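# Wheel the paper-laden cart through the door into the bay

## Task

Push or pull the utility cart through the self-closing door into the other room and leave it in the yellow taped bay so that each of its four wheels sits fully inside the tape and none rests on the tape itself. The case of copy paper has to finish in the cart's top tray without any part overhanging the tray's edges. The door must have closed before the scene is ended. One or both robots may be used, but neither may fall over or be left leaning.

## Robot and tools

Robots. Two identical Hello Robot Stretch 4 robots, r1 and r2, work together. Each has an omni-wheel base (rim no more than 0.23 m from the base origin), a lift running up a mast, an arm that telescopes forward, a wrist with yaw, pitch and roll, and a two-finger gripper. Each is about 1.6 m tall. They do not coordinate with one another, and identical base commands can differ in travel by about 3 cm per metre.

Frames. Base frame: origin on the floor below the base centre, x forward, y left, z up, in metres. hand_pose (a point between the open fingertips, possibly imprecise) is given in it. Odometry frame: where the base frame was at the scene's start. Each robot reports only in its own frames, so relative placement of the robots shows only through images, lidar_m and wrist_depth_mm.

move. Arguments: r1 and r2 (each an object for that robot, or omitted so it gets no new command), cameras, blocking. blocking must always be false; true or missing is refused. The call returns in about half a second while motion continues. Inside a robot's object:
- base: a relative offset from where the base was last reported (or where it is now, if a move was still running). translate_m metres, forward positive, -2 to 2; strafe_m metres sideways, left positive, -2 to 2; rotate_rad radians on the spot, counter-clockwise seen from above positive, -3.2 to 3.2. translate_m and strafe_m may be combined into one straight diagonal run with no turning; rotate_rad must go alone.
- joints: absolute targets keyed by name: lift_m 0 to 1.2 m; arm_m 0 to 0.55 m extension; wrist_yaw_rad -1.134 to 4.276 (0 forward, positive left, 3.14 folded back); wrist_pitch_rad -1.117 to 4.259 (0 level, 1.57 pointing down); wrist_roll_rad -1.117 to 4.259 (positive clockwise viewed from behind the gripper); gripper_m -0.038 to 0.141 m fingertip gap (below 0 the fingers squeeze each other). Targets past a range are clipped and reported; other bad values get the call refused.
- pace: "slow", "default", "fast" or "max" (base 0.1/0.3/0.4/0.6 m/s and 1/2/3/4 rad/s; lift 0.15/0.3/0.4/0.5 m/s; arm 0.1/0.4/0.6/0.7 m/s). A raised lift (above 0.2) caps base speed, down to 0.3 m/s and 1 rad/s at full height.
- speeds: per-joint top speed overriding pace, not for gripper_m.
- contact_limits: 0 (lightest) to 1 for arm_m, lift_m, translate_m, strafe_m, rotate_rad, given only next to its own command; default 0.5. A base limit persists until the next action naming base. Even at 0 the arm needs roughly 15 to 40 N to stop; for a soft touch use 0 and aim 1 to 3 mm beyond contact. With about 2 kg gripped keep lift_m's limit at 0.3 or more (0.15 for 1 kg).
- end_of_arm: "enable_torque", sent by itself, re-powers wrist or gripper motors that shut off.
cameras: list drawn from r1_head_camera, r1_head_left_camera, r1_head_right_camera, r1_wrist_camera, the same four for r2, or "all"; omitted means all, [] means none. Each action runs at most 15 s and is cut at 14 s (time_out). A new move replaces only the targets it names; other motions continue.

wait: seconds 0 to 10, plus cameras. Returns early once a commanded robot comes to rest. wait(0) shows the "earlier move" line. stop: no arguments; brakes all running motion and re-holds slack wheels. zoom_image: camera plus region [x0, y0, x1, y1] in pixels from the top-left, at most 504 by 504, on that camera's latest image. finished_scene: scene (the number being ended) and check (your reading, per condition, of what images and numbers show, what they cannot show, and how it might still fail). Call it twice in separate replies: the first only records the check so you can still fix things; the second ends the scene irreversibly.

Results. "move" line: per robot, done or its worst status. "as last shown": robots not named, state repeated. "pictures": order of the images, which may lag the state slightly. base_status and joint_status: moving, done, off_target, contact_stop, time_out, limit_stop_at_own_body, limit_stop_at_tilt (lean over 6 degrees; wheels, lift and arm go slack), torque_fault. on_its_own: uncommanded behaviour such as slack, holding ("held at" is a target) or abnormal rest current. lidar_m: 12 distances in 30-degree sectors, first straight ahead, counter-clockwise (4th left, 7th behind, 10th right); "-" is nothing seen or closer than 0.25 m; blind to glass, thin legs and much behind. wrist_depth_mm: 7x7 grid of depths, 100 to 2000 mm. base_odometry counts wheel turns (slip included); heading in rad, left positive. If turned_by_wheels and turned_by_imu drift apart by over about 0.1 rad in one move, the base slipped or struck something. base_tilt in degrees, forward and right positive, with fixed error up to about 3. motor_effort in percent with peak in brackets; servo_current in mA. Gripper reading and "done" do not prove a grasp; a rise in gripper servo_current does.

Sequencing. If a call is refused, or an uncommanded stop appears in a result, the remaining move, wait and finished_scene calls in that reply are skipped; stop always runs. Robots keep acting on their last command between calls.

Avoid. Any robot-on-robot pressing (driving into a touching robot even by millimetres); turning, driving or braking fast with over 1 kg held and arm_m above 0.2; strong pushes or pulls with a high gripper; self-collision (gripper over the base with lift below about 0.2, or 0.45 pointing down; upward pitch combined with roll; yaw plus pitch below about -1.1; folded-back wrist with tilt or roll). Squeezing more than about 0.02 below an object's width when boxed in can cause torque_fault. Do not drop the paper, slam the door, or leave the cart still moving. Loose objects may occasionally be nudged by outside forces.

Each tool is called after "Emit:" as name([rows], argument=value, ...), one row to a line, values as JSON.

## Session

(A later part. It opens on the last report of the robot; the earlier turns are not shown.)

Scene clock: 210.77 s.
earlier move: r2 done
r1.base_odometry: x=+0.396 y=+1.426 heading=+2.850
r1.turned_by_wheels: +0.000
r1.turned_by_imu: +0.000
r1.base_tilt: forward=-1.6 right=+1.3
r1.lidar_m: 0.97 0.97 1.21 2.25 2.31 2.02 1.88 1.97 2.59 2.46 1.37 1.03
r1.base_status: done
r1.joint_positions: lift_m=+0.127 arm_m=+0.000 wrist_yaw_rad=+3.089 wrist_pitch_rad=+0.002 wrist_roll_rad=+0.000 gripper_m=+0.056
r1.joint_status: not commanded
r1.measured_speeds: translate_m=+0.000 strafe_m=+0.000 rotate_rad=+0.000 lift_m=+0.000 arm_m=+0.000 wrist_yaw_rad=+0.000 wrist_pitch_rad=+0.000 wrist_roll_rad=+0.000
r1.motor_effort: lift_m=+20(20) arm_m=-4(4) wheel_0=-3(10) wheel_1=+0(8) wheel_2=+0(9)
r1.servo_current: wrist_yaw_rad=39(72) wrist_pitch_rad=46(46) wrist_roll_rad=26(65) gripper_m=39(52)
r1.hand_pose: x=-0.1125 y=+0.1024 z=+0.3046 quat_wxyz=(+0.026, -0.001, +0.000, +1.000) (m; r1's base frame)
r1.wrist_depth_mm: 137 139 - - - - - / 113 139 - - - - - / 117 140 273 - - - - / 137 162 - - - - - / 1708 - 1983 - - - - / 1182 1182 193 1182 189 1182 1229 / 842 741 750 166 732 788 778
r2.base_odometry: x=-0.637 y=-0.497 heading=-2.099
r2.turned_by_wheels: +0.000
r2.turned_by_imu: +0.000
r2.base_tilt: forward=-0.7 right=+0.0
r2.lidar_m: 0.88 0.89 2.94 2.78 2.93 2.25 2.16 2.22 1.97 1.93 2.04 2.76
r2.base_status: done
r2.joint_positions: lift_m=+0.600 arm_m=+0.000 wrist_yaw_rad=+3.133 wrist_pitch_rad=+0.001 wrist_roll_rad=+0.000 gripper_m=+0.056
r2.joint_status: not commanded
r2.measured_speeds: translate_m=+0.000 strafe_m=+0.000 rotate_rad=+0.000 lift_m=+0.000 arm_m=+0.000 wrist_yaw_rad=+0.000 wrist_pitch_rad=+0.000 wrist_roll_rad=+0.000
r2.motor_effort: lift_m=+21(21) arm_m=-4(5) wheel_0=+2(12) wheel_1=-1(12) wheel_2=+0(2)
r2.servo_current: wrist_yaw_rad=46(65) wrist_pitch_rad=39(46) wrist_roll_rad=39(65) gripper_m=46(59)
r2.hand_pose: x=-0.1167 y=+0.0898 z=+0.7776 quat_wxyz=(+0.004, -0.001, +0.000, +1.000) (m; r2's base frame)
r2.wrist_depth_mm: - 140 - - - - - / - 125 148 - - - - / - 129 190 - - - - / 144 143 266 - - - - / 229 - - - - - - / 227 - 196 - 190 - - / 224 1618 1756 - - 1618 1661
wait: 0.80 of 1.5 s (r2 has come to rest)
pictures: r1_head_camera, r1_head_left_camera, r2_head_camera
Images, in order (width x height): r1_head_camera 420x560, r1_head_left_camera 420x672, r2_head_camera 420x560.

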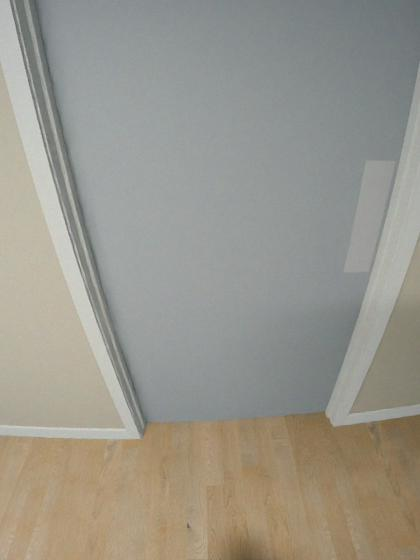

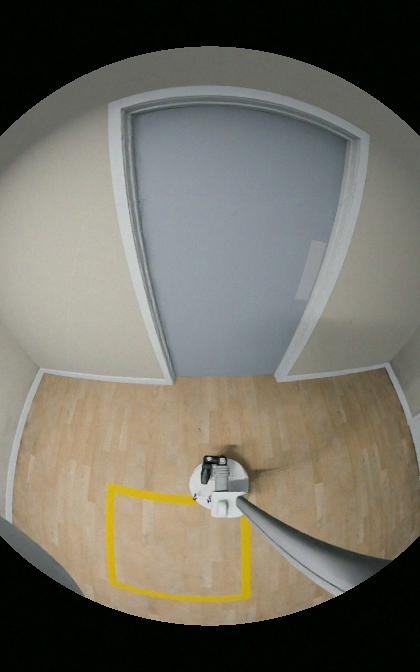

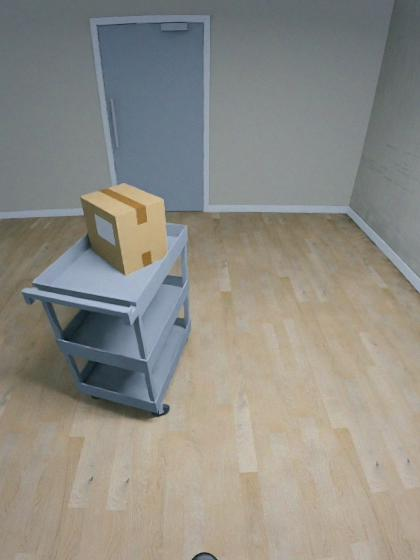

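Emit:
move(r1={"joints": {"lift_m": 0.5, "wrist_yaw_rad": 0.0, "gripper_m": 0.0}}, r2={"joints": {"lift_m": 1.15, "wrist_yaw_rad": 0.25, "wrist_pitch_rad": 0.8, "arm_m": 0.1}, "base": {"strafe_m": 0.2}}, blocking=false, cameras=[])

Emit:
wait(seconds=3, cameras=[])

Emit:
wait(seconds=2, cameras=["r2_wrist_camera", "r1_wrist_camera", "r2_head_camera", "r1_head_camera"])

Scene clock: 274.20 s.
move: r1 moving; r2 moving
r1.base_odometry: x=+0.396 y=+1.426 heading=+2.850
r1.turned_by_wheels: +0.000
r1.turned_by_imu: +0.000
r1.base_tilt: forward=-1.6 right=+1.3
r1.lidar_m: 0.95 0.96 1.18 2.24 2.32 2.00 1.87 1.93 2.55 2.45 1.37 1.04
r1.base_status: not commanded
r1.joint_positions: lift_m=+0.164 arm_m=+0.000 wrist_yaw_rad=+2.503 wrist_pitch_rad=+0.002 wrist_roll_rad=+0.000 gripper_m=+0.037
r1.joint_status: lift_m moving; wrist_yaw_rad moving; gripper_m moving
r1.measured_speeds: translate_m=+0.000 strafe_m=+0.000 rotate_rad=+0.000 lift_m=+0.146 arm_m=+0.000 wrist_yaw_rad=-1.820 wrist_pitch_rad=+0.000 wrist_roll_rad=+0.000
r1.motor_effort: lift_m=+27(27) arm_m=-4(4) wheel_0=-3(4) wheel_1=-1(1) wheel_2=+0(0)
r1.servo_current: wrist_yaw_rad=111(124) wrist_pitch_rad=46(46) wrist_roll_rad=46(59) gripper_m=98(98)
r1.hand_pose: x=-0.0085 y=+0.2421 z=+0.3421 quat_wxyz=(+0.314, -0.001, +0.000, +0.949) (m; r1's base frame)
r1.wrist_depth_mm: - - - - - - - / - - - - - - - / - - - - - - - / - - - - - - - / - - - - - - 1661 / 1308 1281 196 1182 189 1255 1255 / 917 831 831 878 184 917 904
r2.base_odometry: x=-0.606 y=-0.515 heading=-2.098
r2.turned_by_wheels: +0.000
r2.turned_by_imu: +0.001
r2.base_tilt: forward=-0.7 right=+0.1
r2.lidar_m: 0.88 0.91 2.87 2.75 2.92 2.25 2.17 2.28 2.05 1.96 2.06 2.84
r2.base_status: strafe_m moving
r2.joint_positions: lift_m=+0.638 arm_m=+0.050 wrist_yaw_rad=+2.571 wrist_pitch_rad=+0.580 wrist_roll_rad=+0.000 gripper_m=+0.056
r2.joint_status: lift_m moving; arm_m moving; wrist_yaw_rad moving; wrist_pitch_rad moving
r2.measured_speeds: translate_m=-0.002 strafe_m=+0.139 rotate_rad=+0.009 lift_m=+0.146 arm_m=+0.195 wrist_yaw_rad=-1.733 wrist_pitch_rad=+1.750 wrist_roll_rad=+0.000
r2.motor_effort: lift_m=+24(24) arm_m=+8(13) wheel_0=-10(13) wheel_1=+12(12) wheel_2=-1(1)
r2.servo_current: wrist_yaw_rad=117(130) wrist_pitch_rad=85(98) wrist_roll_rad=39(52) gripper_m=52(52)
r2.hand_pose: x=+0.0655 y=+0.2038 z=+0.6579 quat_wxyz=(+0.269, -0.274, +0.080, +0.920) (m; r2's base frame)
r2.wrist_depth_mm: - - - - - - - / - - - - - - - / 1983 - 1983 1921 1863 1808 1863 / 1537 1464 1499 1464 1499 1430 1430 / 1229 1229 1205 1205 1182 1182 1160 / 1042 1042 196 1025 191 1008 976 / 917 866 931 - - 866 866
pictures: none
No camera images: "cameras" was empty.

Scene clock: 276.23 s.
earlier move: r1 done; r2 moving
r1.base_odometry: x=+0.396 y=+1.426 heading=+2.850
r1.turned_by_wheels: +0.000
r1.turned_by_imu: +0.000
r1.base_tilt: forward=-1.6 right=+1.3
r1.lidar_m: 0.97 0.97 1.21 2.23 2.28 1.98 1.89 1.97 2.56 2.44 1.38 1.03
r1.base_status: not commanded
r1.joint_positions: lift_m=+0.499 arm_m=+0.000 wrist_yaw_rad=+0.003 wrist_pitch_rad=+0.002 wrist_roll_rad=+0.000 gripper_m=+0.001
r1.joint_status: all done
r1.measured_speeds: translate_m=+0.000 strafe_m=+0.000 rotate_rad=+0.000 lift_m=+0.000 arm_m=+0.000 wrist_yaw_rad=+0.000 wrist_pitch_rad=+0.000 wrist_roll_rad=+0.000
r1.motor_effort: lift_m=+25(29) arm_m=-4(4) wheel_0=-3(4) wheel_1=-1(1) wheel_2=+0(0)
r1.servo_current: wrist_yaw_rad=39(124) wrist_pitch_rad=39(52) wrist_roll_rad=52(72) gripper_m=46(124)
r1.hand_pose: x=+0.4596 y=-0.0866 z=+0.6771 quat_wxyz=(+1.000, +0.000, +0.001, +0.001) (m; r1's base frame)
r1.wrist_depth_mm: - - - - - 788 - / - - - - - 778 750 / - - - - - 798 750 / - - - - - 798 750 / - - - - - 798 750 / 715 - 183 191 - 798 750 / - - 162 139 141 788 -
r2.base_odometry: x=-0.464 y=-0.597 heading=-2.099
r2.turned_by_wheels: +0.000
r2.turned_by_imu: +0.000
r2.base_tilt: forward=-0.7 right=+0.0
r2.lidar_m: 0.87 0.96 2.70 2.57 2.72 2.24 2.16 2.24 2.21 2.14 2.25 3.09
r2.base_status: done
r2.joint_positions: lift_m=+1.137 arm_m=+0.100 wrist_yaw_rad=+0.253 wrist_pitch_rad=+0.798 wrist_roll_rad=+0.000 gripper_m=+0.056
r2.joint_status: lift_m moving; arm_m moving; wrist_yaw_rad moving; wrist_pitch_rad moving
r2.measured_speeds: translate_m=+0.000 strafe_m=+0.000 rotate_rad=+0.000 lift_m=+0.094 arm_m=+0.000 wrist_yaw_rad=+0.000 wrist_pitch_rad=+0.000 wrist_roll_rad=+0.000
r2.motor_effort: lift_m=+22(26) arm_m=+6(13) wheel_0=+1(13) wheel_1=+0(13) wheel_2=+0(2)
r2.servo_current: wrist_yaw_rad=26(143) wrist_pitch_rad=39(98) wrist_roll_rad=59(59) gripper_m=52(59)
r2.hand_pose: x=+0.4874 y=-0.0343 z=+1.1082 quat_wxyz=(+0.914, -0.049, +0.386, +0.116) (m; r2's base frame)
r2.wrist_depth_mm: - - - 917 854 - - / - - 960 917 960 - - / - - - - 1281 1983 1983 / 1808 1808 1756 854 1618 1708 1661 / 1537 1576 1499 - 1464 1499 1499 / 1397 1397 196 1255 190 1366 1336 / 1255 1205 1255 - - 1205 1205
wait: 2.03 of 3 s (r1 has come to rest)
pictures: none
No camera images: "cameras" was empty.

Scene clock: 276.80 s.
earlier move: r2 done
r1.base_odometry: x=+0.396 y=+1.426 heading=+2.850
r1.turned_by_wheels: +0.000
r1.turned_by_imu: +0.000
r1.base_tilt: forward=-1.6 right=+1.2
r1.lidar_m: 0.96 0.96 1.20 2.24 2.30 1.99 1.88 1.96 2.57 2.44 1.38 1.04
r1.base_status: not commanded
r1.joint_positions: lift_m=+0.499 arm_m=+0.000 wrist_yaw_rad=+0.003 wrist_pitch_rad=+0.002 wrist_roll_rad=+0.000 gripper_m=+0.001
r1.joint_status: all done
r1.measured_speeds: translate_m=+0.000 strafe_m=+0.000 rotate_rad=+0.000 lift_m=+0.000 arm_m=+0.000 wrist_yaw_rad=+0.000 wrist_pitch_rad=+0.000 wrist_roll_rad=+0.000
r1.motor_effort: lift_m=+25(29) arm_m=-4(4) wheel_0=-3(4) wheel_1=+0(1) wheel_2=+0(0)
r1.servo_current: wrist_yaw_rad=52(124) wrist_pitch_rad=46(52) wrist_roll_rad=46(72) gripper_m=46(124)
r1.hand_pose: x=+0.4596 y=-0.0866 z=+0.6771 quat_wxyz=(+1.000, +0.000, +0.001, +0.001) (m; r1's base frame)
r1.wrist_depth_mm: - - - - - 798 - / - - - - - 778 750 / - - - - - 809 759 / - - - - - 798 750 / - - - - - 798 759 / 715 - 183 192 - 798 750 / - - 162 139 141 778 -
r2.base_odometry: x=-0.464 y=-0.597 heading=-2.099
r2.turned_by_wheels: +0.000
r2.turned_by_imu: +0.000
r2.base_tilt: forward=-0.7 right=+0.1
r2.lidar_m: 0.88 0.98 2.74 2.58 2.70 2.24 2.15 2.26 2.23 2.12 2.23 3.06
r2.base_status: done
r2.joint_positions: lift_m=+1.150 arm_m=+0.100 wrist_yaw_rad=+0.253 wrist_pitch_rad=+0.798 wrist_roll_rad=+0.000 gripper_m=+0.056
r2.joint_status: all done
r2.measured_speeds: translate_m=+0.000 strafe_m=+0.000 rotate_rad=+0.000 lift_m=+0.000 arm_m=+0.000 wrist_yaw_rad=+0.000 wrist_pitch_rad=+0.000 wrist_roll_rad=+0.000
r2.motor_effort: lift_m=+21(26) arm_m=+7(13) wheel_0=+0(13) wheel_1=+0(13) wheel_2=+0(2)
r2.servo_current: wrist_yaw_rad=39(143) wrist_pitch_rad=39(98) wrist_roll_rad=46(65) gripper_m=52(59)
r2.hand_pose: x=+0.4874 y=-0.0343 z=+1.1214 quat_wxyz=(+0.914, -0.049, +0.386, +0.116) (m; r2's base frame)
r2.wrist_depth_mm: - - - 904 866 - - / - - 1025 917 946 - - / - - - - 1336 - - / 1808 1808 1756 854 1661 1708 1808 / 1576 1618 1499 - 1537 1537 1499 / 1397 1397 196 1281 189 1366 1366 / 1281 1229 1255 - - 1229 1229
wait: 0.57 of 2 s (r2 has come to rest)
pictures: r1_head_camera, r1_wrist_camera, r2_head_camera, r2_wrist_camera
Images, in order (width x height): r1_head_camera 420x560, r1_wrist_camera 616x392, r2_head_camera 420x560, r2_wrist_camera 616x392.

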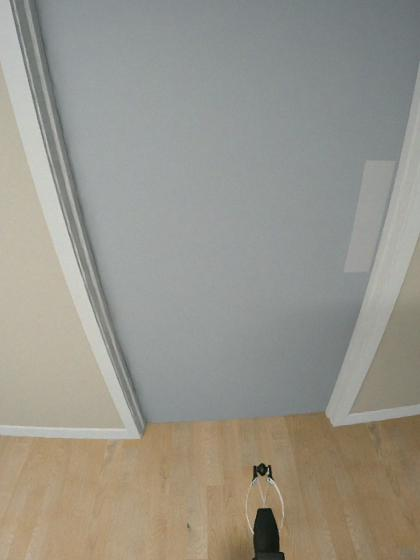

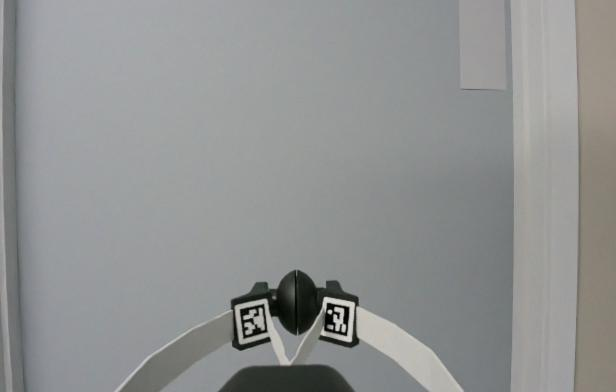

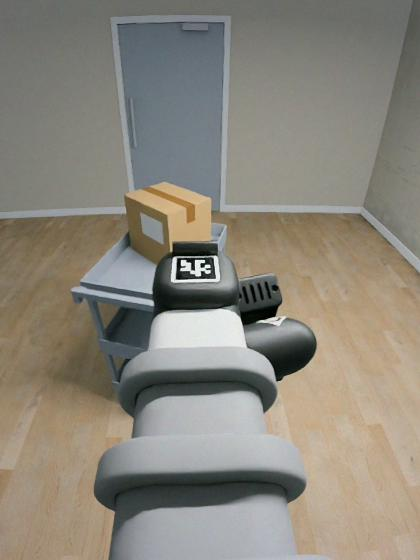

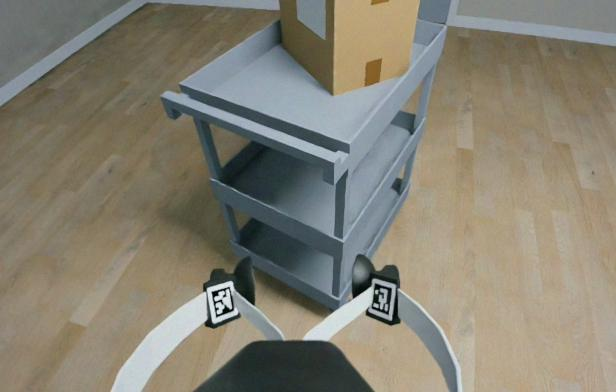

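Emit:
zoom_image(camera="r2_wrist_camera", region=[150, 0, 460, 320])

Scaled by 1.575.

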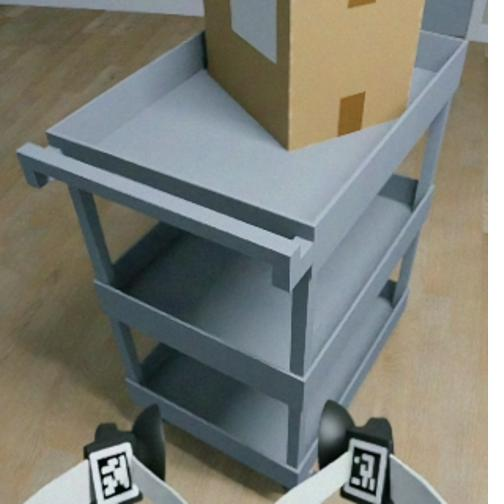

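Emit:
move(r1={"base": {"rotate_rad": -1.51}, "joints": {"lift_m": 0.25, "wrist_yaw_rad": 3.09}}, r2={"joints": {"lift_m": 0.68, "wrist_yaw_rad": 0.0, "wrist_pitch_rad": 0.0, "wrist_roll_rad": 1.57, "arm_m": 0.0, "gripper_m": 0.1}}, blocking=false, cameras=[])

Emit:
wait(seconds=3, cameras=[])

Emit:
wait(seconds=2, cameras=["r2_wrist_camera", "r2_head_camera", "r1_head_left_camera", "r1_head_camera"])

Scene clock: 375.37 s.
move: r1 moving; r2 moving
r1.base_odometry: x=+0.396 y=+1.426 heading=+2.598
r1.turned_by_wheels: -0.252
r1.turned_by_imu: -0.253
r1.base_tilt: forward=-1.6 right=+1.3
r1.lidar_m: 0.94 0.94 1.03 1.71 2.23 2.27 1.87 1.88 2.15 2.46 1.98 1.08
r1.base_status: rotate_rad moving
r1.joint_positions: lift_m=+0.463 arm_m=+0.000 wrist_yaw_rad=+0.587 wrist_pitch_rad=+0.002 wrist_roll_rad=+0.000 gripper_m=+0.001
r1.joint_status: lift_m moving; wrist_yaw_rad moving
r1.measured_speeds: translate_m=+0.000 strafe_m=-0.001 rotate_rad=-0.975 lift_m=-0.146 arm_m=+0.000 wrist_yaw_rad=+1.820 wrist_pitch_rad=+0.000 wrist_roll_rad=+0.000
r1.motor_effort: lift_m=+12(25) arm_m=-4(4) wheel_0=+6(8) wheel_1=+7(9) wheel_2=+7(7)
r1.servo_current: wrist_yaw_rad=98(111) wrist_pitch_rad=46(46) wrist_roll_rad=59(59) gripper_m=46(59)
r1.hand_pose: x=+0.4595 y=+0.0868 z=+0.6402 quat_wxyz=(+0.957, +0.000, +0.001, +0.289) (m; r1's base frame)
r1.wrist_depth_mm: - 820 - - - - - / - 809 - - - - - / - 820 - - - - - / - 809 - - - - - / - 820 - - - - - / - 820 183 193 - - - / - 768 162 139 141 - -
r2.base_odometry: x=-0.464 y=-0.597 heading=-2.099
r2.turned_by_wheels: +0.000
r2.turned_by_imu: +0.000
r2.base_tilt: forward=-0.7 right=+0.1
r2.lidar_m: 0.86 0.93 2.71 2.59 2.72 2.23 2.16 2.27 2.22 2.14 2.23 3.09
r2.base_status: not commanded
r2.joint_positions: lift_m=+1.112 arm_m=+0.049 wrist_yaw_rad=+0.003 wrist_pitch_rad=+0.242 wrist_roll_rad=+0.589 gripper_m=+0.075
r2.joint_status: lift_m moving; arm_m moving; wrist_yaw_rad moving; wrist_pitch_rad moving; wrist_roll_rad moving; gripper_m moving
r2.measured_speeds: translate_m=+0.000 strafe_m=+0.000 rotate_rad=+0.000 lift_m=-0.146 arm_m=-0.195 wrist_yaw_rad=-0.020 wrist_pitch_rad=-1.710 wrist_roll_rad=+1.820
r2.motor_effort: lift_m=+12(22) arm_m=-7(13) wheel_0=+0(1) wheel_1=+0(1) wheel_2=+0(0)
r2.servo_current: wrist_yaw_rad=52(130) wrist_pitch_rad=163(163) wrist_roll_rad=78(124) gripper_m=85(85)
r2.hand_pose: x=+0.5007 y=-0.0865 z=+1.2216 quat_wxyz=(+0.950, +0.288, +0.116, -0.033) (m; r2's base frame)
r2.wrist_depth_mm: - - - - - - - / - - - - - - - / - - - - - - - / - - - 1078 - - 1983 / - - 1008 1025 - 1921 1661 / - - 188 976 185 1618 1430 / - - - - - 1397 1255
pictures: none
No camera images: "cameras" was empty.

Scene clock: 377.17 s.
earlier move: r1 done; r2 moving
r1.base_odometry: x=+0.396 y=+1.426 heading=+1.341
r1.turned_by_wheels: -1.258
r1.turned_by_imu: -1.265
r1.base_tilt: forward=-1.6 right=+1.3
r1.lidar_m: 2.44 1.27 1.02 0.96 0.98 1.29 2.25 2.33 2.00 1.89 1.95 2.52
r1.base_status: done
r1.joint_positions: lift_m=+0.251 arm_m=+0.000 wrist_yaw_rad=+3.087 wrist_pitch_rad=+0.002 wrist_roll_rad=+0.000 gripper_m=+0.001
r1.joint_status: all done
r1.measured_speeds: translate_m=+0.000 strafe_m=+0.000 rotate_rad=+0.000 lift_m=+0.000 arm_m=+0.000 wrist_yaw_rad=+0.000 wrist_pitch_rad=+0.000 wrist_roll_rad=+0.000
r1.motor_effort: lift_m=+13(25) arm_m=-4(4) wheel_0=+2(11) wheel_1=+1(9) wheel_2=+2(8)
r1.servo_current: wrist_yaw_rad=59(130) wrist_pitch_rad=39(52) wrist_roll_rad=33(72) gripper_m=52(59)
r1.hand_pose: x=-0.1123 y=+0.1030 z=+0.4281 quat_wxyz=(+0.027, -0.001, +0.000, +1.000) (m; r1's base frame)
r1.wrist_depth_mm: - 137 - - - - - / - 138 - - - - - / 111 138 211 - - - - / 128 141 - - - - - / - - - - - - - / 1618 1618 1397 191 1576 1430 - / 1138 1118 180 179 152 1118 1025
r2.base_odometry: x=-0.464 y=-0.597 heading=-2.099
r2.turned_by_wheels: +0.000
r2.turned_by_imu: +0.000
r2.base_tilt: forward=-0.7 right=+0.1
r2.lidar_m: 0.85 0.95 2.73 2.59 2.68 2.24 2.16 2.25 2.24 2.13 2.26 3.03
r2.base_status: not commanded
r2.joint_positions: lift_m=+0.691 arm_m=+0.000 wrist_yaw_rad=+0.003 wrist_pitch_rad=+0.008 wrist_roll_rad=+1.568 gripper_m=+0.100
r2.joint_status: lift_m moving; arm_m moving; wrist_yaw_rad moving; wrist_pitch_rad moving; wrist_roll_rad moving; the others done
r2.measured_speeds: translate_m=+0.000 strafe_m=+0.000 rotate_rad=+0.000 lift_m=-0.084 arm_m=+0.000 wrist_yaw_rad=+0.000 wrist_pitch_rad=+0.000 wrist_roll_rad=+0.000
r2.motor_effort: lift_m=+14(22) arm_m=-11(13) wheel_0=+0(1) wheel_1=+0(1) wheel_2=+0(0)
r2.servo_current: wrist_yaw_rad=46(130) wrist_pitch_rad=26(163) wrist_roll_rad=46(124) gripper_m=46(85)
r2.hand_pose: x=+0.4597 y=-0.0866 z=+0.8667 quat_wxyz=(+0.708, +0.706, +0.004, -0.002) (m; r2's base frame)
r2.wrist_depth_mm: - - - - - 1708 1160 / - - - - - 1708 1182 / - - - - - 1708 1205 / - - - - - 1464 1138 / - - 1060 991 - 750 - / - - 195 707 191 699 - / - - - - - - -
wait: 1.80 of 3 s (r1 has come to rest)
pictures: none
No camera images: "cameras" was empty.

Scene clock: 377.73 s.
earlier move: r2 done
r1.base_odometry: x=+0.396 y=+1.426 heading=+1.341
r1.turned_by_wheels: +0.000
r1.turned_by_imu: +0.000
r1.base_tilt: forward=-1.6 right=+1.3
r1.lidar_m: 2.43 1.26 1.00 0.96 0.97 1.33 2.23 2.39 1.98 1.87 1.98 2.54
r1.base_status: done
r1.joint_positions: lift_m=+0.251 arm_m=+0.000 wrist_yaw_rad=+3.087 wrist_pitch_rad=+0.002 wrist_roll_rad=+0.000 gripper_m=+0.001
r1.joint_status: all done
r1.measured_speeds: translate_m=+0.000 strafe_m=+0.000 rotate_rad=+0.000 lift_m=+0.000 arm_m=+0.000 wrist_yaw_rad=+0.000 wrist_pitch_rad=+0.000 wrist_roll_rad=+0.000
r1.motor_effort: lift_m=+12(25) arm_m=-4(4) wheel_0=+2(11) wheel_1=+2(9) wheel_2=+2(8)
r1.servo_current: wrist_yaw_rad=52(130) wrist_pitch_rad=46(52) wrist_roll_rad=39(72) gripper_m=52(59)
r1.hand_pose: x=-0.1123 y=+0.1030 z=+0.4281 quat_wxyz=(+0.027, -0.001, +0.000, +1.000) (m; r1's base frame)
r1.wrist_depth_mm: - 137 - - - - - / - 138 - - - - - / 111 138 210 - - - - / 128 141 - - - - - / - - - - - - - / 1537 1576 1499 193 1537 1397 - / 1118 1160 180 180 152 1118 1042
r2.base_odometry: x=-0.464 y=-0.597 heading=-2.099
r2.turned_by_wheels: +0.000
r2.turned_by_imu: +0.000
r2.base_tilt: forward=-0.7 right=+0.1
r2.lidar_m: 0.86 0.95 2.71 2.57 2.73 2.24 2.15 2.26 2.21 2.14 2.23 3.07
r2.base_status: not commanded
r2.joint_positions: lift_m=+0.680 arm_m=+0.000 wrist_yaw_rad=+0.003 wrist_pitch_rad=+0.008 wrist_roll_rad=+1.568 gripper_m=+0.100
r2.joint_status: all done
r2.measured_speeds: translate_m=+0.000 strafe_m=+0.000 rotate_rad=+0.000 lift_m=+0.000 arm_m=+0.000 wrist_yaw_rad=+0.000 wrist_pitch_rad=+0.000 wrist_roll_rad=+0.000
r2.motor_effort: lift_m=+14(22) arm_m=-7(13) wheel_0=+0(1) wheel_1=+0(1) wheel_2=+0(0)
r2.servo_current: wrist_yaw_rad=52(130) wrist_pitch_rad=46(163) wrist_roll_rad=39(124) gripper_m=52(85)
r2.hand_pose: x=+0.4597 y=-0.0866 z=+0.8563 quat_wxyz=(+0.708, +0.706, +0.004, -0.002) (m; r2's base frame)
r2.wrist_depth_mm: - - - - - 1661 1182 / - - - - - 1661 1182 / - - - - - 1661 1182 / - - - - - 1308 1138 / - - 1042 976 - 750 - / - - 195 699 192 707 - / - - - - - - -
wait: 0.57 of 2 s (r2 has come to rest)
pictures: r1_head_camera, r1_head_left_camera, r2_head_camera, r2_wrist_camera
Images, in order (width x height): r1_head_camera 420x560, r1_head_left_camera 420x672, r2_head_camera 420x560, r2_wrist_camera 616x392.

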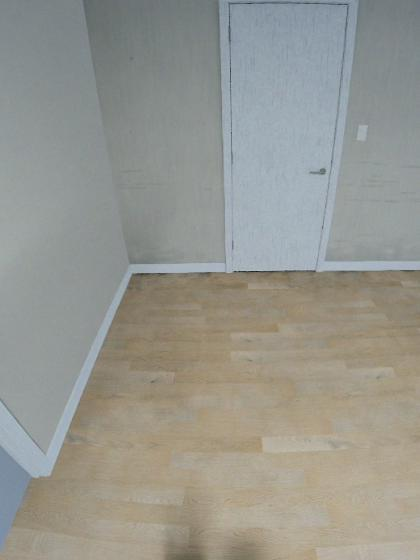

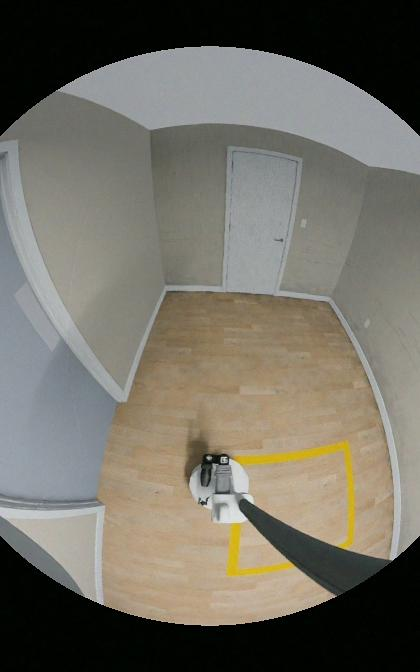

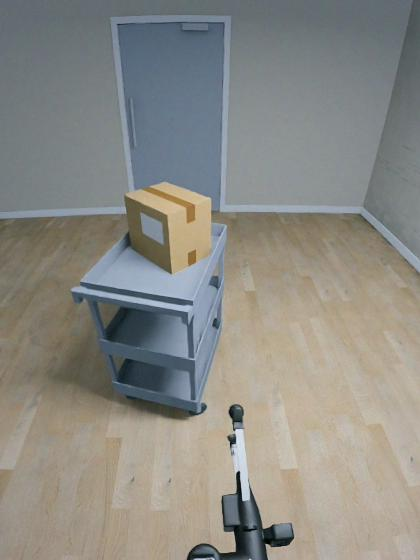

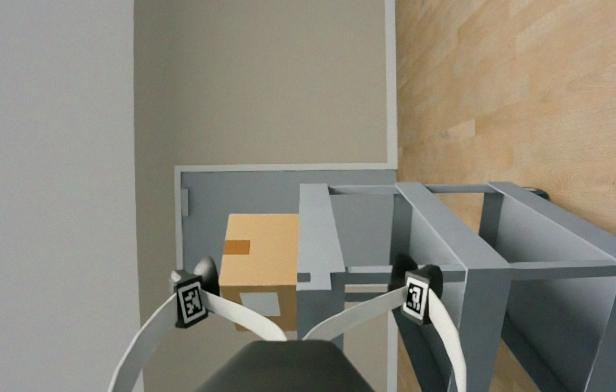

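Emit:
move(r1={"base": {"translate_m": 0.11, "strafe_m": 0.5}, "joints": {"lift_m": 0.22}}, r2={"base": {"rotate_rad": -0.21}}, blocking=false, cameras=[])

Emit:
wait(seconds=1, cameras=[])

Emit:
move(r2={"base": {"translate_m": 0.2, "strafe_m": 0.54}, "joints": {"lift_m": 0.66}}, blocking=false, cameras=[])

Emit:
wait(seconds=3, cameras=[])

Emit:
wait(seconds=3, cameras=["r2_wrist_camera", "r2_head_camera", "r1_head_left_camera"])

Scene clock: 400.33 s.
move: r1 moving; r2 moving
r1.base_odometry: x=+0.366 y=+1.440 heading=+1.340
r1.turned_by_wheels: +0.000
r1.turned_by_imu: +0.000
r1.base_tilt: forward=-1.6 right=+1.3
r1.lidar_m: 2.44 1.22 0.96 0.92 0.95 1.27 2.24 2.37 1.99 1.90 2.01 2.51
r1.base_status: translate_m moving; strafe_m moving
r1.joint_positions: lift_m=+0.223 arm_m=+0.000 wrist_yaw_rad=+3.087 wrist_pitch_rad=+0.002 wrist_roll_rad=+0.000 gripper_m=+0.001
r1.joint_status: lift_m moving
r1.measured_speeds: translate_m=+0.026 strafe_m=+0.125 rotate_rad=+0.004 lift_m=-0.044 arm_m=+0.000 wrist_yaw_rad=+0.000 wrist_pitch_rad=+0.000 wrist_roll_rad=+0.000
r1.motor_effort: lift_m=+12(13) arm_m=-4(4) wheel_0=-8(9) wheel_1=+8(10) wheel_2=-4(4)
r1.servo_current: wrist_yaw_rad=59(65) wrist_pitch_rad=46(46) wrist_roll_rad=59(59) gripper_m=59(59)
r1.hand_pose: x=-0.1123 y=+0.1029 z=+0.4007 quat_wxyz=(+0.027, -0.001, +0.000, +1.000) (m; r1's base frame)
r1.wrist_depth_mm: - 137 - - - - - / - 137 - - - - - / 111 138 213 - - - - / 125 139 - - - - - / - - - - - - - / 1537 1537 1336 192 1499 1366 - / 1138 1098 170 180 160 1042 991
r2.base_odometry: x=-0.464 y=-0.597 heading=-2.287
r2.turned_by_wheels: -0.188
r2.turned_by_imu: -0.183
r2.base_tilt: forward=-0.7 right=+0.1
r2.lidar_m: 0.85 0.87 2.93 2.55 2.59 2.40 2.14 2.18 2.37 2.13 2.14 2.65
r2.base_status: rotate_rad moving
r2.joint_positions: lift_m=+0.680 arm_m=+0.000 wrist_yaw_rad=+0.003 wrist_pitch_rad=+0.008 wrist_roll_rad=+1.568 gripper_m=+0.100
r2.joint_status: not commanded
r2.measured_speeds: translate_m=-0.001 strafe_m=-0.001 rotate_rad=-0.322 lift_m=+0.000 arm_m=+0.000 wrist_yaw_rad=+0.000 wrist_pitch_rad=+0.000 wrist_roll_rad=+0.000
r2.motor_effort: lift_m=+14(14) arm_m=-7(7) wheel_0=+2(7) wheel_1=+3(9) wheel_2=+4(10)
r2.servo_current: wrist_yaw_rad=59(59) wrist_pitch_rad=52(52) wrist_roll_rad=52(59) gripper_m=46(59)
r2.hand_pose: x=+0.4597 y=-0.0867 z=+0.8563 quat_wxyz=(+0.708, +0.706, +0.004, -0.002) (m; r2's base frame)
r2.wrist_depth_mm: - - - - - 1661 1160 / - - - - - 1708 1182 / - - - - - 1708 1182 / - - - - - 1708 1182 / - - - - - 1661 1160 / - - 195 1042 191 1229 1008 / - - - - - - -
pictures: none
No camera images: "cameras" was empty.

Scene clock: 400.77 s.
earlier move: r1 moving; r2 done
r1.base_odometry: x=+0.292 y=+1.476 heading=+1.340
r1.turned_by_wheels: +0.000
r1.turned_by_imu: +0.000
r1.base_tilt: forward=-1.6 right=+1.2
r1.lidar_m: 2.43 1.11 0.90 0.83 0.88 1.15 2.27 2.41 2.08 1.99 2.11 2.52
r1.base_status: translate_m moving; strafe_m moving
r1.joint_positions: lift_m=+0.220 arm_m=+0.000 wrist_yaw_rad=+3.087 wrist_pitch_rad=+0.002 wrist_roll_rad=+0.000 gripper_m=+0.001
r1.joint_status: all done
r1.measured_speeds: translate_m=+0.053 strafe_m=+0.236 rotate_rad=-0.004 lift_m=+0.000 arm_m=+0.000 wrist_yaw_rad=+0.000 wrist_pitch_rad=+0.000 wrist_roll_rad=+0.000
r1.motor_effort: lift_m=+13(14) arm_m=-4(4) wheel_0=-6(10) wheel_1=+8(10) wheel_2=-5(6)
r1.servo_current: wrist_yaw_rad=46(65) wrist_pitch_rad=39(46) wrist_roll_rad=39(65) gripper_m=46(59)
r1.hand_pose: x=-0.1123 y=+0.1029 z=+0.3981 quat_wxyz=(+0.027, -0.001, +0.000, +1.000) (m; r1's base frame)
r1.wrist_depth_mm: - 137 - - - - - / - 137 - - - - - / 111 138 213 - - - - / 125 139 - - - - - / - - - - - - - / 1499 1499 1366 192 1464 1336 - / 1060 1060 181 179 151 1042 976
r2.base_odometry: x=-0.464 y=-0.597 heading=-2.308
r2.turned_by_wheels: -0.021
r2.turned_by_imu: -0.020
r2.base_tilt: forward=-0.7 right=+0.1
r2.lidar_m: 0.87 0.85 2.94 2.57 2.60 2.44 2.16 2.18 2.41 2.13 2.16 2.57
r2.base_status: done
r2.joint_positions: lift_m=+0.680 arm_m=+0.000 wrist_yaw_rad=+0.003 wrist_pitch_rad=+0.008 wrist_roll_rad=+1.568 gripper_m=+0.100
r2.joint_status: not commanded
r2.measured_speeds: translate_m=+0.000 strafe_m=+0.000 rotate_rad=+0.000 lift_m=+0.000 arm_m=+0.000 wrist_yaw_rad=+0.000 wrist_pitch_rad=+0.000 wrist_roll_rad=+0.000
r2.motor_effort: lift_m=+14(14) arm_m=-6(7) wheel_0=+4(7) wheel_1=+3(9) wheel_2=+5(10)
r2.servo_current: wrist_yaw_rad=46(59) wrist_pitch_rad=52(59) wrist_roll_rad=52(59) gripper_m=52(59)
r2.hand_pose: x=+0.4597 y=-0.0867 z=+0.8563 quat_wxyz=(+0.708, +0.706, +0.004, -0.002) (m; r2's base frame)
r2.wrist_depth_mm: - - - - - 1661 1138 / - - - - - 1708 1160 / - - - - - 1708 1182 / - - - - - 1708 1182 / - - - - - 1756 1182 / - - 194 1060 191 1255 1060 / - - - - - - -
wait: 0.43 of 1 s (r2 has come to rest)
pictures: none
No camera images: "cameras" was empty.

Scene clock: 401.27 s.
earlier move: r1 moving
move: r2 moving
r1.base_odometry: x=+0.162 y=+1.538 heading=+1.340
r1.turned_by_wheels: +0.000
r1.turned_by_imu: +0.001
r1.base_tilt: forward=-1.6 right=+1.3
r1.lidar_m: 2.41 0.91 0.73 0.69 0.76 0.95 2.30 2.42 2.25 2.15 2.26 2.50
r1.base_status: translate_m moving; strafe_m moving
r1.joint_positions: lift_m=+0.220 arm_m=+0.000 wrist_yaw_rad=+3.087 wrist_pitch_rad=+0.002 wrist_roll_rad=+0.000 gripper_m=+0.001
r1.joint_status: not commanded
r1.measured_speeds: translate_m=+0.065 strafe_m=+0.293 rotate_rad=+0.001 lift_m=+0.000 arm_m=+0.000 wrist_yaw_rad=+0.000 wrist_pitch_rad=+0.000 wrist_roll_rad=+0.000
r1.motor_effort: lift_m=+13(13) arm_m=-4(4) wheel_0=-5(11) wheel_1=+6(10) wheel_2=-2(5)
r1.servo_current: wrist_yaw_rad=52(59) wrist_pitch_rad=46(46) wrist_roll_rad=52(65) gripper_m=46(52)
r1.hand_pose: x=-0.1123 y=+0.1029 z=+0.3981 quat_wxyz=(+0.027, -0.001, +0.000, +1.000) (m; r1's base frame)
r1.wrist_depth_mm: - 137 - - - - - / - 137 - - - - - / 111 138 214 - - - - / 127 139 - - - - - / - - - - - - - / 1537 1499 1366 193 1464 1229 - / 1078 1078 181 179 151 931 -
r2.base_odometry: x=-0.449 y=-0.625 heading=-2.308
r2.turned_by_wheels: +0.000
r2.turned_by_imu: +0.000
r2.base_tilt: forward=-0.7 right=+0.1
r2.lidar_m: 0.85 0.83 2.92 2.55 2.57 2.46 2.18 2.20 2.44 2.18 2.18 2.63
r2.base_status: translate_m moving; strafe_m moving
r2.joint_positions: lift_m=+0.660 arm_m=+0.000 wrist_yaw_rad=+0.003 wrist_pitch_rad=+0.008 wrist_roll_rad=+1.568 gripper_m=+0.100
r2.joint_status: lift_m moving
r2.measured_speeds: translate_m=+0.042 strafe_m=+0.115 rotate_rad=+0.000 lift_m=-0.009 arm_m=+0.000 wrist_yaw_rad=+0.000 wrist_pitch_rad=+0.000 wrist_roll_rad=+0.000
r2.motor_effort: lift_m=+15(16) arm_m=-7(7) wheel_0=-8(9) wheel_1=+10(13) wheel_2=-8(8)
r2.servo_current: wrist_yaw_rad=59(59) wrist_pitch_rad=52(59) wrist_roll_rad=46(52) gripper_m=52(52)
r2.hand_pose: x=+0.4597 y=-0.0867 z=+0.8363 quat_wxyz=(+0.708, +0.706, +0.004, -0.002) (m; r2's base frame)
r2.wrist_depth_mm: - - - - - 1661 1118 / - - - - - 1661 1138 / - - - - - 1661 1182 / - - - - - 1708 1160 / - - - - - 1708 1182 / - - 195 1078 192 1229 1025 / - - - - - - -
pictures: none
No camera images: "cameras" was empty.

Scene clock: 402.97 s.
earlier move: r1 done; r2 moving
r1.base_odometry: x=-0.066 y=+1.647 heading=+1.340
r1.turned_by_wheels: +0.000
r1.turned_by_imu: +0.001
r1.base_tilt: forward=-1.6 right=+1.3
r1.lidar_m: 1.51 0.63 0.48 0.45 0.48 0.62 1.82 2.49 2.49 2.39 2.48 2.45
r1.base_status: done
r1.joint_positions: lift_m=+0.220 arm_m=+0.000 wrist_yaw_rad=+3.087 wrist_pitch_rad=+0.002 wrist_roll_rad=+0.000 gripper_m=+0.001
r1.joint_status: not commanded
r1.measured_speeds: translate_m=+0.000 strafe_m=+0.000 rotate_rad=+0.000 lift_m=+0.000 arm_m=+0.000 wrist_yaw_rad=+0.000 wrist_pitch_rad=+0.000 wrist_roll_rad=+0.000
r1.motor_effort: lift_m=+13(13) arm_m=-4(4) wheel_0=-2(11) wheel_1=+1(10) wheel_2=-1(5)
r1.servo_current: wrist_yaw_rad=39(65) wrist_pitch_rad=46(52) wrist_roll_rad=52(65) gripper_m=46(52)
r1.hand_pose: x=-0.1123 y=+0.1029 z=+0.3981 quat_wxyz=(+0.027, -0.001, +0.000, +1.000) (m; r1's base frame)
r1.wrist_depth_mm: - 137 - - - 615 559 / - 138 - - - 621 564 / 113 138 224 - - 621 569 / 131 145 - - - 621 559 / - - - - - 627 564 / 1499 1537 1366 192 178 627 564 / 976 1025 181 180 152 634 559
r2.base_odometry: x=-0.246 y=-1.017 heading=-2.308
r2.turned_by_wheels: +0.000
r2.turned_by_imu: +0.001
r2.base_tilt: forward=-0.7 right=+0.1
r2.lidar_m: 0.66 0.76 2.47 2.19 2.18 2.68 2.39 2.42 2.83 2.52 2.55 0.70
r2.base_status: translate_m moving; strafe_m moving
r2.joint_positions: lift_m=+0.660 arm_m=+0.000 wrist_yaw_rad=+0.003 wrist_pitch_rad=+0.008 wrist_roll_rad=+1.568 gripper_m=+0.100
r2.joint_status: all done
r2.measured_speeds: translate_m=+0.080 strafe_m=+0.219 rotate_rad=+0.000 lift_m=+0.000 arm_m=+0.000 wrist_yaw_rad=+0.000 wrist_pitch_rad=+0.000 wrist_roll_rad=+0.000
r2.motor_effort: lift_m=+14(16) arm_m=-7(7) wheel_0=-5(13) wheel_1=+2(13) wheel_2=-5(9)
r2.servo_current: wrist_yaw_rad=46(59) wrist_pitch_rad=46(59) wrist_roll_rad=59(59) gripper_m=46(59)
r2.hand_pose: x=+0.4597 y=-0.0867 z=+0.8362 quat_wxyz=(+0.708, +0.706, +0.004, -0.002) (m; r2's base frame)
r2.wrist_depth_mm: - - - - - 1661 1118 / - - - - - 1661 1138 / - - - 500 - 508 504 / - - 778 512 - 504 512 / - - 798 512 - 521 521 / - - 196 517 196 530 530 / - - - - - - 1060
wait: 1.70 of 3 s (r1 has come to rest)
pictures: none
No camera images: "cameras" was empty.

Scene clock: 404.17 s.
earlier move: r2 done
r1.base_odometry: x=-0.066 y=+1.647 heading=+1.340
r1.turned_by_wheels: +0.000
r1.turned_by_imu: +0.000
r1.base_tilt: forward=-1.6 right=+1.2
r1.lidar_m: 1.50 0.65 0.47 0.46 0.51 0.64 1.83 2.50 2.50 2.40 2.50 2.45
r1.base_status: done
r1.joint_positions: lift_m=+0.220 arm_m=+0.000 wrist_yaw_rad=+3.087 wrist_pitch_rad=+0.002 wrist_roll_rad=+0.000 gripper_m=+0.001
r1.joint_status: not commanded
r1.measured_speeds: translate_m=+0.000 strafe_m=+0.000 rotate_rad=+0.000 lift_m=+0.000 arm_m=+0.000 wrist_yaw_rad=+0.000 wrist_pitch_rad=+0.000 wrist_roll_rad=+0.000
r1.motor_effort: lift_m=+13(13) arm_m=-4(4) wheel_0=-2(11) wheel_1=+1(10) wheel_2=-1(5)
r1.servo_current: wrist_yaw_rad=52(72) wrist_pitch_rad=39(52) wrist_roll_rad=52(65) gripper_m=39(52)
r1.hand_pose: x=-0.1123 y=+0.1029 z=+0.3981 quat_wxyz=(+0.027, -0.001, +0.000, +1.000) (m; r1's base frame)
r1.wrist_depth_mm: - 138 - - - 615 554 / - 138 - - - 627 564 / 113 138 223 - - 627 559 / 131 145 - - - 621 574 / - - - - - 621 564 / 1499 1499 1397 191 179 634 564 / 991 1025 181 179 152 627 564
r2.base_odometry: x=-0.199 y=-1.108 heading=-2.308
r2.turned_by_wheels: +0.000
r2.turned_by_imu: +0.000
r2.base_tilt: forward=-0.7 right=+0.1
r2.lidar_m: 0.63 3.36 2.42 2.12 2.09 2.58 2.45 2.48 2.93 2.62 2.62 0.67
r2.base_status: done
r2.joint_positions: lift_m=+0.660 arm_m=+0.000 wrist_yaw_rad=+0.003 wrist_pitch_rad=+0.008 wrist_roll_rad=+1.568 gripper_m=+0.100
r2.joint_status: all done
r2.measured_speeds: translate_m=+0.000 strafe_m=+0.000 rotate_rad=+0.000 lift_m=+0.000 arm_m=+0.000 wrist_yaw_rad=+0.000 wrist_pitch_rad=+0.000 wrist_roll_rad=+0.000
r2.motor_effort: lift_m=+14(16) arm_m=-7(7) wheel_0=-3(13) wheel_1=+2(13) wheel_2=-5(9)
r2.servo_current: wrist_yaw_rad=39(59) wrist_pitch_rad=52(59) wrist_roll_rad=52(65) gripper_m=46(65)
r2.hand_pose: x=+0.4597 y=-0.0867 z=+0.8362 quat_wxyz=(+0.708, +0.706, +0.004, -0.002) (m; r2's base frame)
r2.wrist_depth_mm: - - - 455 - 1499 1025 / - - - 466 - 621 462 / - - 741 469 - - 469 / - - 732 477 - - 480 / - - 842 484 - - 492 / - - 195 492 196 - 496 / - - - - 512 508 508
wait: 1.20 of 3 s (r2 has come to rest)
pictures: r1_head_left_camera, r2_head_camera, r2_wrist_camera
Images, in order (width x height): r1_head_left_camera 420x672, r2_head_camera 420x560, r2_wrist_camera 616x392.

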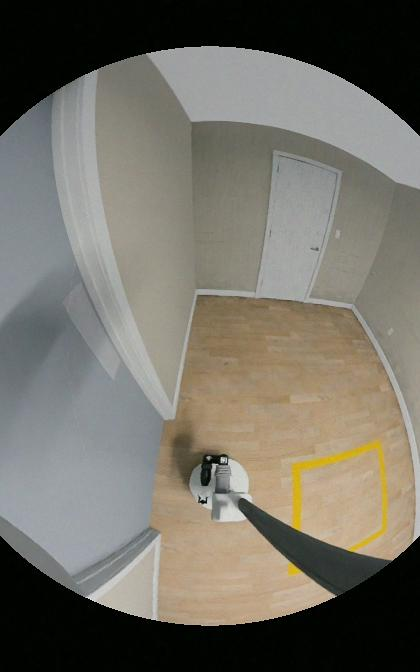

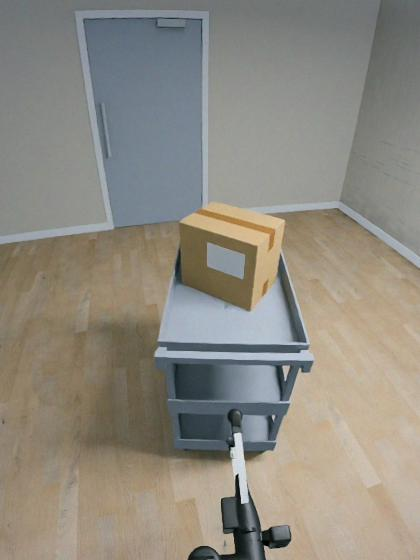

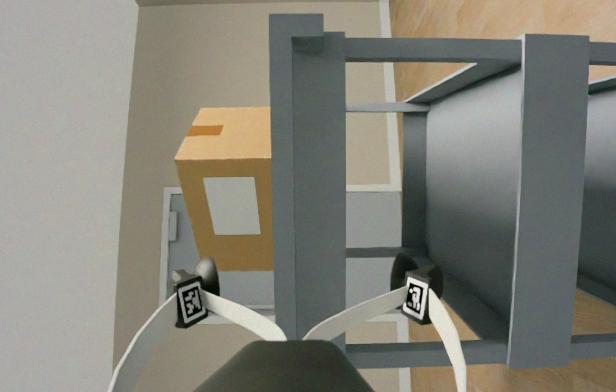

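Emit:
zoom_image(camera="r2_wrist_camera", region=[150, 0, 460, 392])

Emit:
zoom_image(camera="r2_head_camera", region=[130, 180, 340, 480])

Scaled by 1.286.

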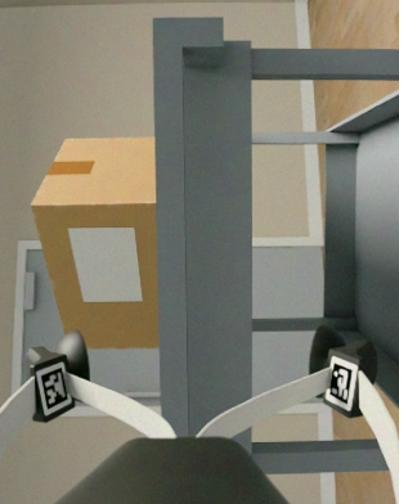

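Scaled by 1.680 from the camera's 420x560 image, which has a finer 1200x1600 frame.

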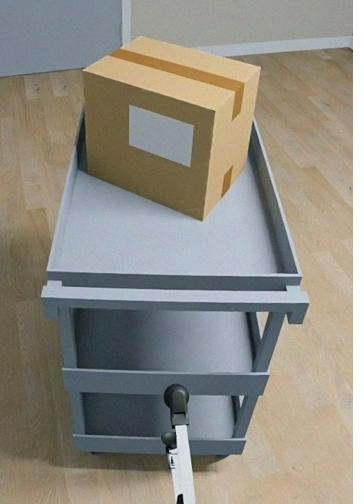

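Emit:
move(r1={"base": {"strafe_m": 0.2}}, r2={"base": {"translate_m": 0.13}, "joints": {"lift_m": 0.695}}, blocking=false, cameras=[])

Emit:
wait(seconds=3, cameras=[])

Emit:
wait(seconds=1, cameras=["r1_head_left_camera", "r2_wrist_camera", "r2_head_camera"])

Emit:
zoom_image(camera="r2_wrist_camera", region=[150, 0, 460, 392])

Scene clock: 436.63 s.
move: r1 moving; r2 moving
r1.base_odometry: x=-0.101 y=+1.656 heading=+1.340
r1.turned_by_wheels: +0.000
r1.turned_by_imu: +0.000
r1.base_tilt: forward=-1.6 right=+1.3
r1.lidar_m: 1.38 0.59 0.44 0.42 0.46 0.61 1.60 2.46 2.54 2.41 2.53 2.44
r1.base_status: strafe_m moving
r1.joint_positions: lift_m=+0.220 arm_m=+0.000 wrist_yaw_rad=+3.087 wrist_pitch_rad=+0.002 wrist_roll_rad=+0.000 gripper_m=+0.001
r1.joint_status: not commanded
r1.measured_speeds: translate_m=+0.001 strafe_m=+0.141 rotate_rad=-0.003 lift_m=+0.000 arm_m=+0.000 wrist_yaw_rad=+0.000 wrist_pitch_rad=+0.000 wrist_roll_rad=+0.000
r1.motor_effort: lift_m=+13(13) arm_m=-4(4) wheel_0=-11(11) wheel_1=+6(11) wheel_2=+0(1)
r1.servo_current: wrist_yaw_rad=39(65) wrist_pitch_rad=39(46) wrist_roll_rad=65(72) gripper_m=46(52)
r1.hand_pose: x=-0.1123 y=+0.1029 z=+0.3981 quat_wxyz=(+0.027, -0.001, +0.000, +1.000) (m; r1's base frame)
r1.wrist_depth_mm: - 137 - - - 615 512 / - 138 - - - 615 512 / 112 138 224 - - 621 521 / 131 144 - - - 621 521 / - - - - - 627 525 / 1464 1499 1366 193 - 615 517 / 1078 991 181 180 151 615 521
r2.base_odometry: x=-0.220 y=-1.132 heading=-2.308
r2.turned_by_wheels: +0.000
r2.turned_by_imu: +0.001
r2.base_tilt: forward=-0.7 right=+0.1
r2.lidar_m: 0.61 3.34 2.39 2.14 2.11 2.60 2.47 2.51 2.94 2.62 2.61 0.64
r2.base_status: translate_m moving
r2.joint_positions: lift_m=+0.690 arm_m=+0.000 wrist_yaw_rad=+0.003 wrist_pitch_rad=+0.008 wrist_roll_rad=+1.568 gripper_m=+0.100
r2.joint_status: lift_m moving
r2.measured_speeds: translate_m=+0.122 strafe_m=+0.001 rotate_rad=+0.000 lift_m=+0.059 arm_m=+0.000 wrist_yaw_rad=+0.000 wrist_pitch_rad=+0.000 wrist_roll_rad=+0.000
r2.motor_effort: lift_m=+22(23) arm_m=-7(7) wheel_0=+6(12) wheel_1=+4(8) wheel_2=-11(13)
r2.servo_current: wrist_yaw_rad=39(59) wrist_pitch_rad=52(52) wrist_roll_rad=59(59) gripper_m=52(52)
r2.hand_pose: x=+0.4597 y=-0.0867 z=+0.8658 quat_wxyz=(+0.708, +0.706, +0.004, -0.002) (m; r2's base frame)
r2.wrist_depth_mm: - - - 377 - 1397 442 / - - - 436 - 976 439 / - - 750 445 1042 - 449 / - - 715 452 - - 452 / - - 798 759 455 - 462 / - - 195 459 191 - 469 / - - - - 504 484 473
pictures: none
No camera images: "cameras" was empty.

Scene clock: 437.87 s.
earlier move: r1 moving; r2 done
r1.base_odometry: x=-0.260 y=+1.693 heading=+1.340
r1.turned_by_wheels: +0.000
r1.turned_by_imu: +0.001
r1.base_tilt: forward=-1.6 right=+1.3
r1.lidar_m: 0.77 0.39 0.27 0.27 0.29 0.41 0.92 2.46 2.71 2.61 2.72 2.44
r1.base_status: strafe_m moving
r1.joint_positions: lift_m=+0.220 arm_m=+0.000 wrist_yaw_rad=+3.087 wrist_pitch_rad=+0.002 wrist_roll_rad=+0.000 gripper_m=+0.001
r1.joint_status: not commanded
r1.measured_speeds: translate_m=+0.000 strafe_m=+0.000 rotate_rad=+0.000 lift_m=+0.000 arm_m=+0.000 wrist_yaw_rad=+0.000 wrist_pitch_rad=+0.000 wrist_roll_rad=+0.000
r1.motor_effort: lift_m=+13(13) arm_m=-4(4) wheel_0=+0(12) wheel_1=+2(11) wheel_2=+0(1)
r1.servo_current: wrist_yaw_rad=46(65) wrist_pitch_rad=39(46) wrist_roll_rad=46(72) gripper_m=52(52)
r1.hand_pose: x=-0.1123 y=+0.1029 z=+0.3981 quat_wxyz=(+0.027, -0.001, +0.000, +1.000) (m; r1's base frame)
r1.wrist_depth_mm: - 138 - - 603 392 291 / - 138 - - 597 392 294 / 113 138 229 - 609 397 281 / 132 148 - - 609 399 297 / - - - - 615 399 298 / 1499 1464 1397 193 597 402 297 / 1078 991 181 180 151 351 297
r2.base_odometry: x=-0.286 y=-1.205 heading=-2.308
r2.turned_by_wheels: +0.000
r2.turned_by_imu: +0.000
r2.base_tilt: forward=-0.6 right=+0.0
r2.lidar_m: 0.52 3.15 2.41 2.14 2.15 2.61 2.59 2.61 2.91 2.59 2.61 0.54
r2.base_status: done
r2.joint_positions: lift_m=+0.695 arm_m=+0.000 wrist_yaw_rad=+0.003 wrist_pitch_rad=+0.008 wrist_roll_rad=+1.568 gripper_m=+0.100
r2.joint_status: all done
r2.measured_speeds: translate_m=+0.000 strafe_m=+0.000 rotate_rad=+0.000 lift_m=+0.000 arm_m=+0.000 wrist_yaw_rad=+0.000 wrist_pitch_rad=+0.000 wrist_roll_rad=+0.000
r2.motor_effort: lift_m=+21(23) arm_m=-6(7) wheel_0=+2(12) wheel_1=+2(9) wheel_2=-3(13)
r2.servo_current: wrist_yaw_rad=39(59) wrist_pitch_rad=52(52) wrist_roll_rad=46(65) gripper_m=52(59)
r2.hand_pose: x=+0.4597 y=-0.0867 z=+0.8707 quat_wxyz=(+0.708, +0.706, +0.004, -0.002) (m; r2's base frame)
r2.wrist_depth_mm: - - - - 336 1576 484 / - - - 683 340 842 - / - - 585 564 345 931 - / - - 615 351 349 946 - / - - 683 355 353 - - / - - 195 296 191 - - / - - - - - 1808 512
wait: 1.23 of 3 s (r2 has come to rest)
pictures: none
No camera images: "cameras" was empty.

Scene clock: 438.07 s.
earlier move: r1 done
r1.base_odometry: x=-0.260 y=+1.693 heading=+1.340
r1.turned_by_wheels: +0.000
r1.turned_by_imu: +0.000
r1.base_tilt: forward=-1.6 right=+1.3
r1.lidar_m: 0.78 0.39 0.27 0.27 0.27 0.43 0.91 2.47 2.66 2.59 2.70 2.44
r1.base_status: done
r1.joint_positions: lift_m=+0.220 arm_m=+0.000 wrist_yaw_rad=+3.087 wrist_pitch_rad=+0.002 wrist_roll_rad=+0.000 gripper_m=+0.001
r1.joint_status: not commanded
r1.measured_speeds: translate_m=+0.000 strafe_m=+0.000 rotate_rad=+0.000 lift_m=+0.000 arm_m=+0.000 wrist_yaw_rad=+0.000 wrist_pitch_rad=+0.000 wrist_roll_rad=+0.000
r1.motor_effort: lift_m=+13(13) arm_m=-4(4) wheel_0=-1(12) wheel_1=-1(11) wheel_2=+0(1)
r1.servo_current: wrist_yaw_rad=59(65) wrist_pitch_rad=39(46) wrist_roll_rad=59(72) gripper_m=39(52)
r1.hand_pose: x=-0.1123 y=+0.1029 z=+0.3981 quat_wxyz=(+0.027, -0.001, +0.000, +1.000) (m; r1's base frame)
r1.wrist_depth_mm: - 137 - - 597 394 290 / - 138 - - 597 392 294 / 113 138 230 - 609 397 285 / 132 148 - - 609 402 297 / - - - - 609 402 298 / 1499 1537 1366 193 603 402 298 / 1060 991 181 180 151 349 297
r2.base_odometry: x=-0.286 y=-1.205 heading=-2.308
r2.turned_by_wheels: +0.000
r2.turned_by_imu: +0.000
r2.base_tilt: forward=-0.7 right=+0.0
r2.lidar_m: 0.53 3.15 2.43 2.16 2.15 2.61 2.58 2.59 2.92 2.59 2.60 0.54
r2.base_status: done
r2.joint_positions: lift_m=+0.695 arm_m=+0.000 wrist_yaw_rad=+0.003 wrist_pitch_rad=+0.008 wrist_roll_rad=+1.568 gripper_m=+0.100
r2.joint_status: all done
r2.measured_speeds: translate_m=+0.000 strafe_m=+0.000 rotate_rad=+0.000 lift_m=+0.000 arm_m=+0.000 wrist_yaw_rad=+0.000 wrist_pitch_rad=+0.000 wrist_roll_rad=+0.000
r2.motor_effort: lift_m=+21(23) arm_m=-7(7) wheel_0=+3(12) wheel_1=+3(9) wheel_2=-3(13)
r2.servo_current: wrist_yaw_rad=46(59) wrist_pitch_rad=52(52) wrist_roll_rad=52(65) gripper_m=52(59)
r2.hand_pose: x=+0.4597 y=-0.0867 z=+0.8707 quat_wxyz=(+0.708, +0.706, +0.004, -0.002) (m; r2's base frame)
r2.wrist_depth_mm: - - - - 334 1576 488 / - - - 683 340 831 - / - - 597 564 343 931 - / - - 609 351 351 946 - / - - 691 353 353 - - / - - 195 297 191 - - / - - - - - 1708 517
wait: 0.20 of 1 s (r1 has come to rest)
pictures: r1_head_left_camera, r2_head_camera, r2_wrist_camera
Images, in order (width x height): r1_head_left_camera 420x672, r2_head_camera 420x560, r2_wrist_camera 616x392.

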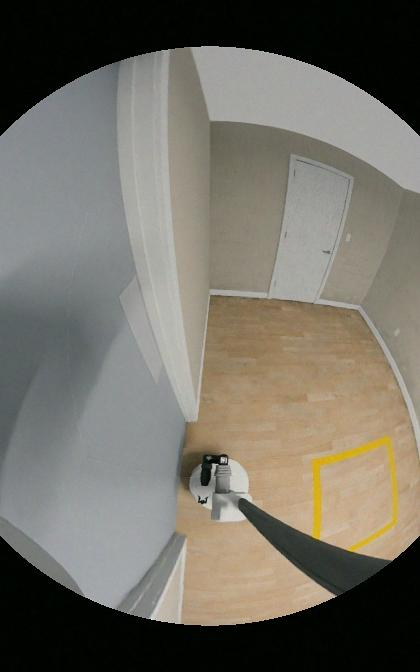

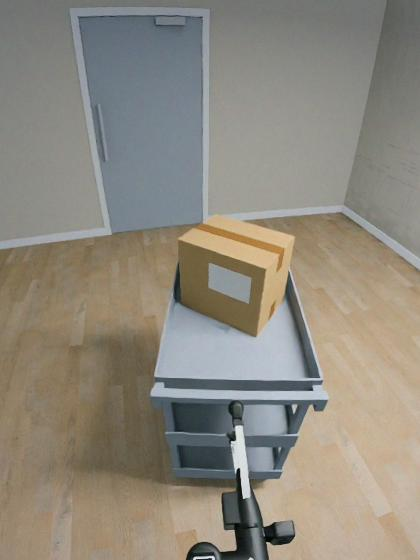

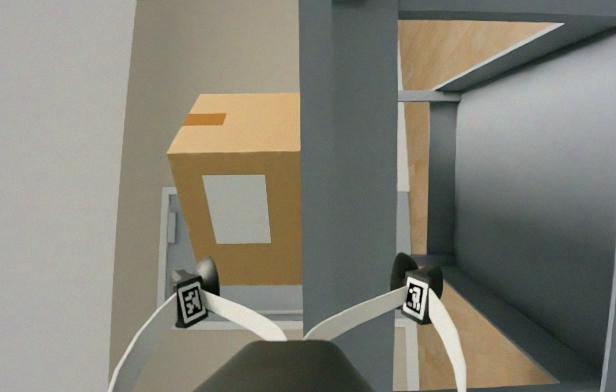

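Scaled by 1.286.

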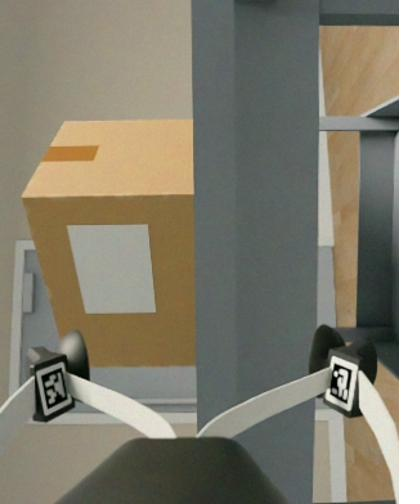

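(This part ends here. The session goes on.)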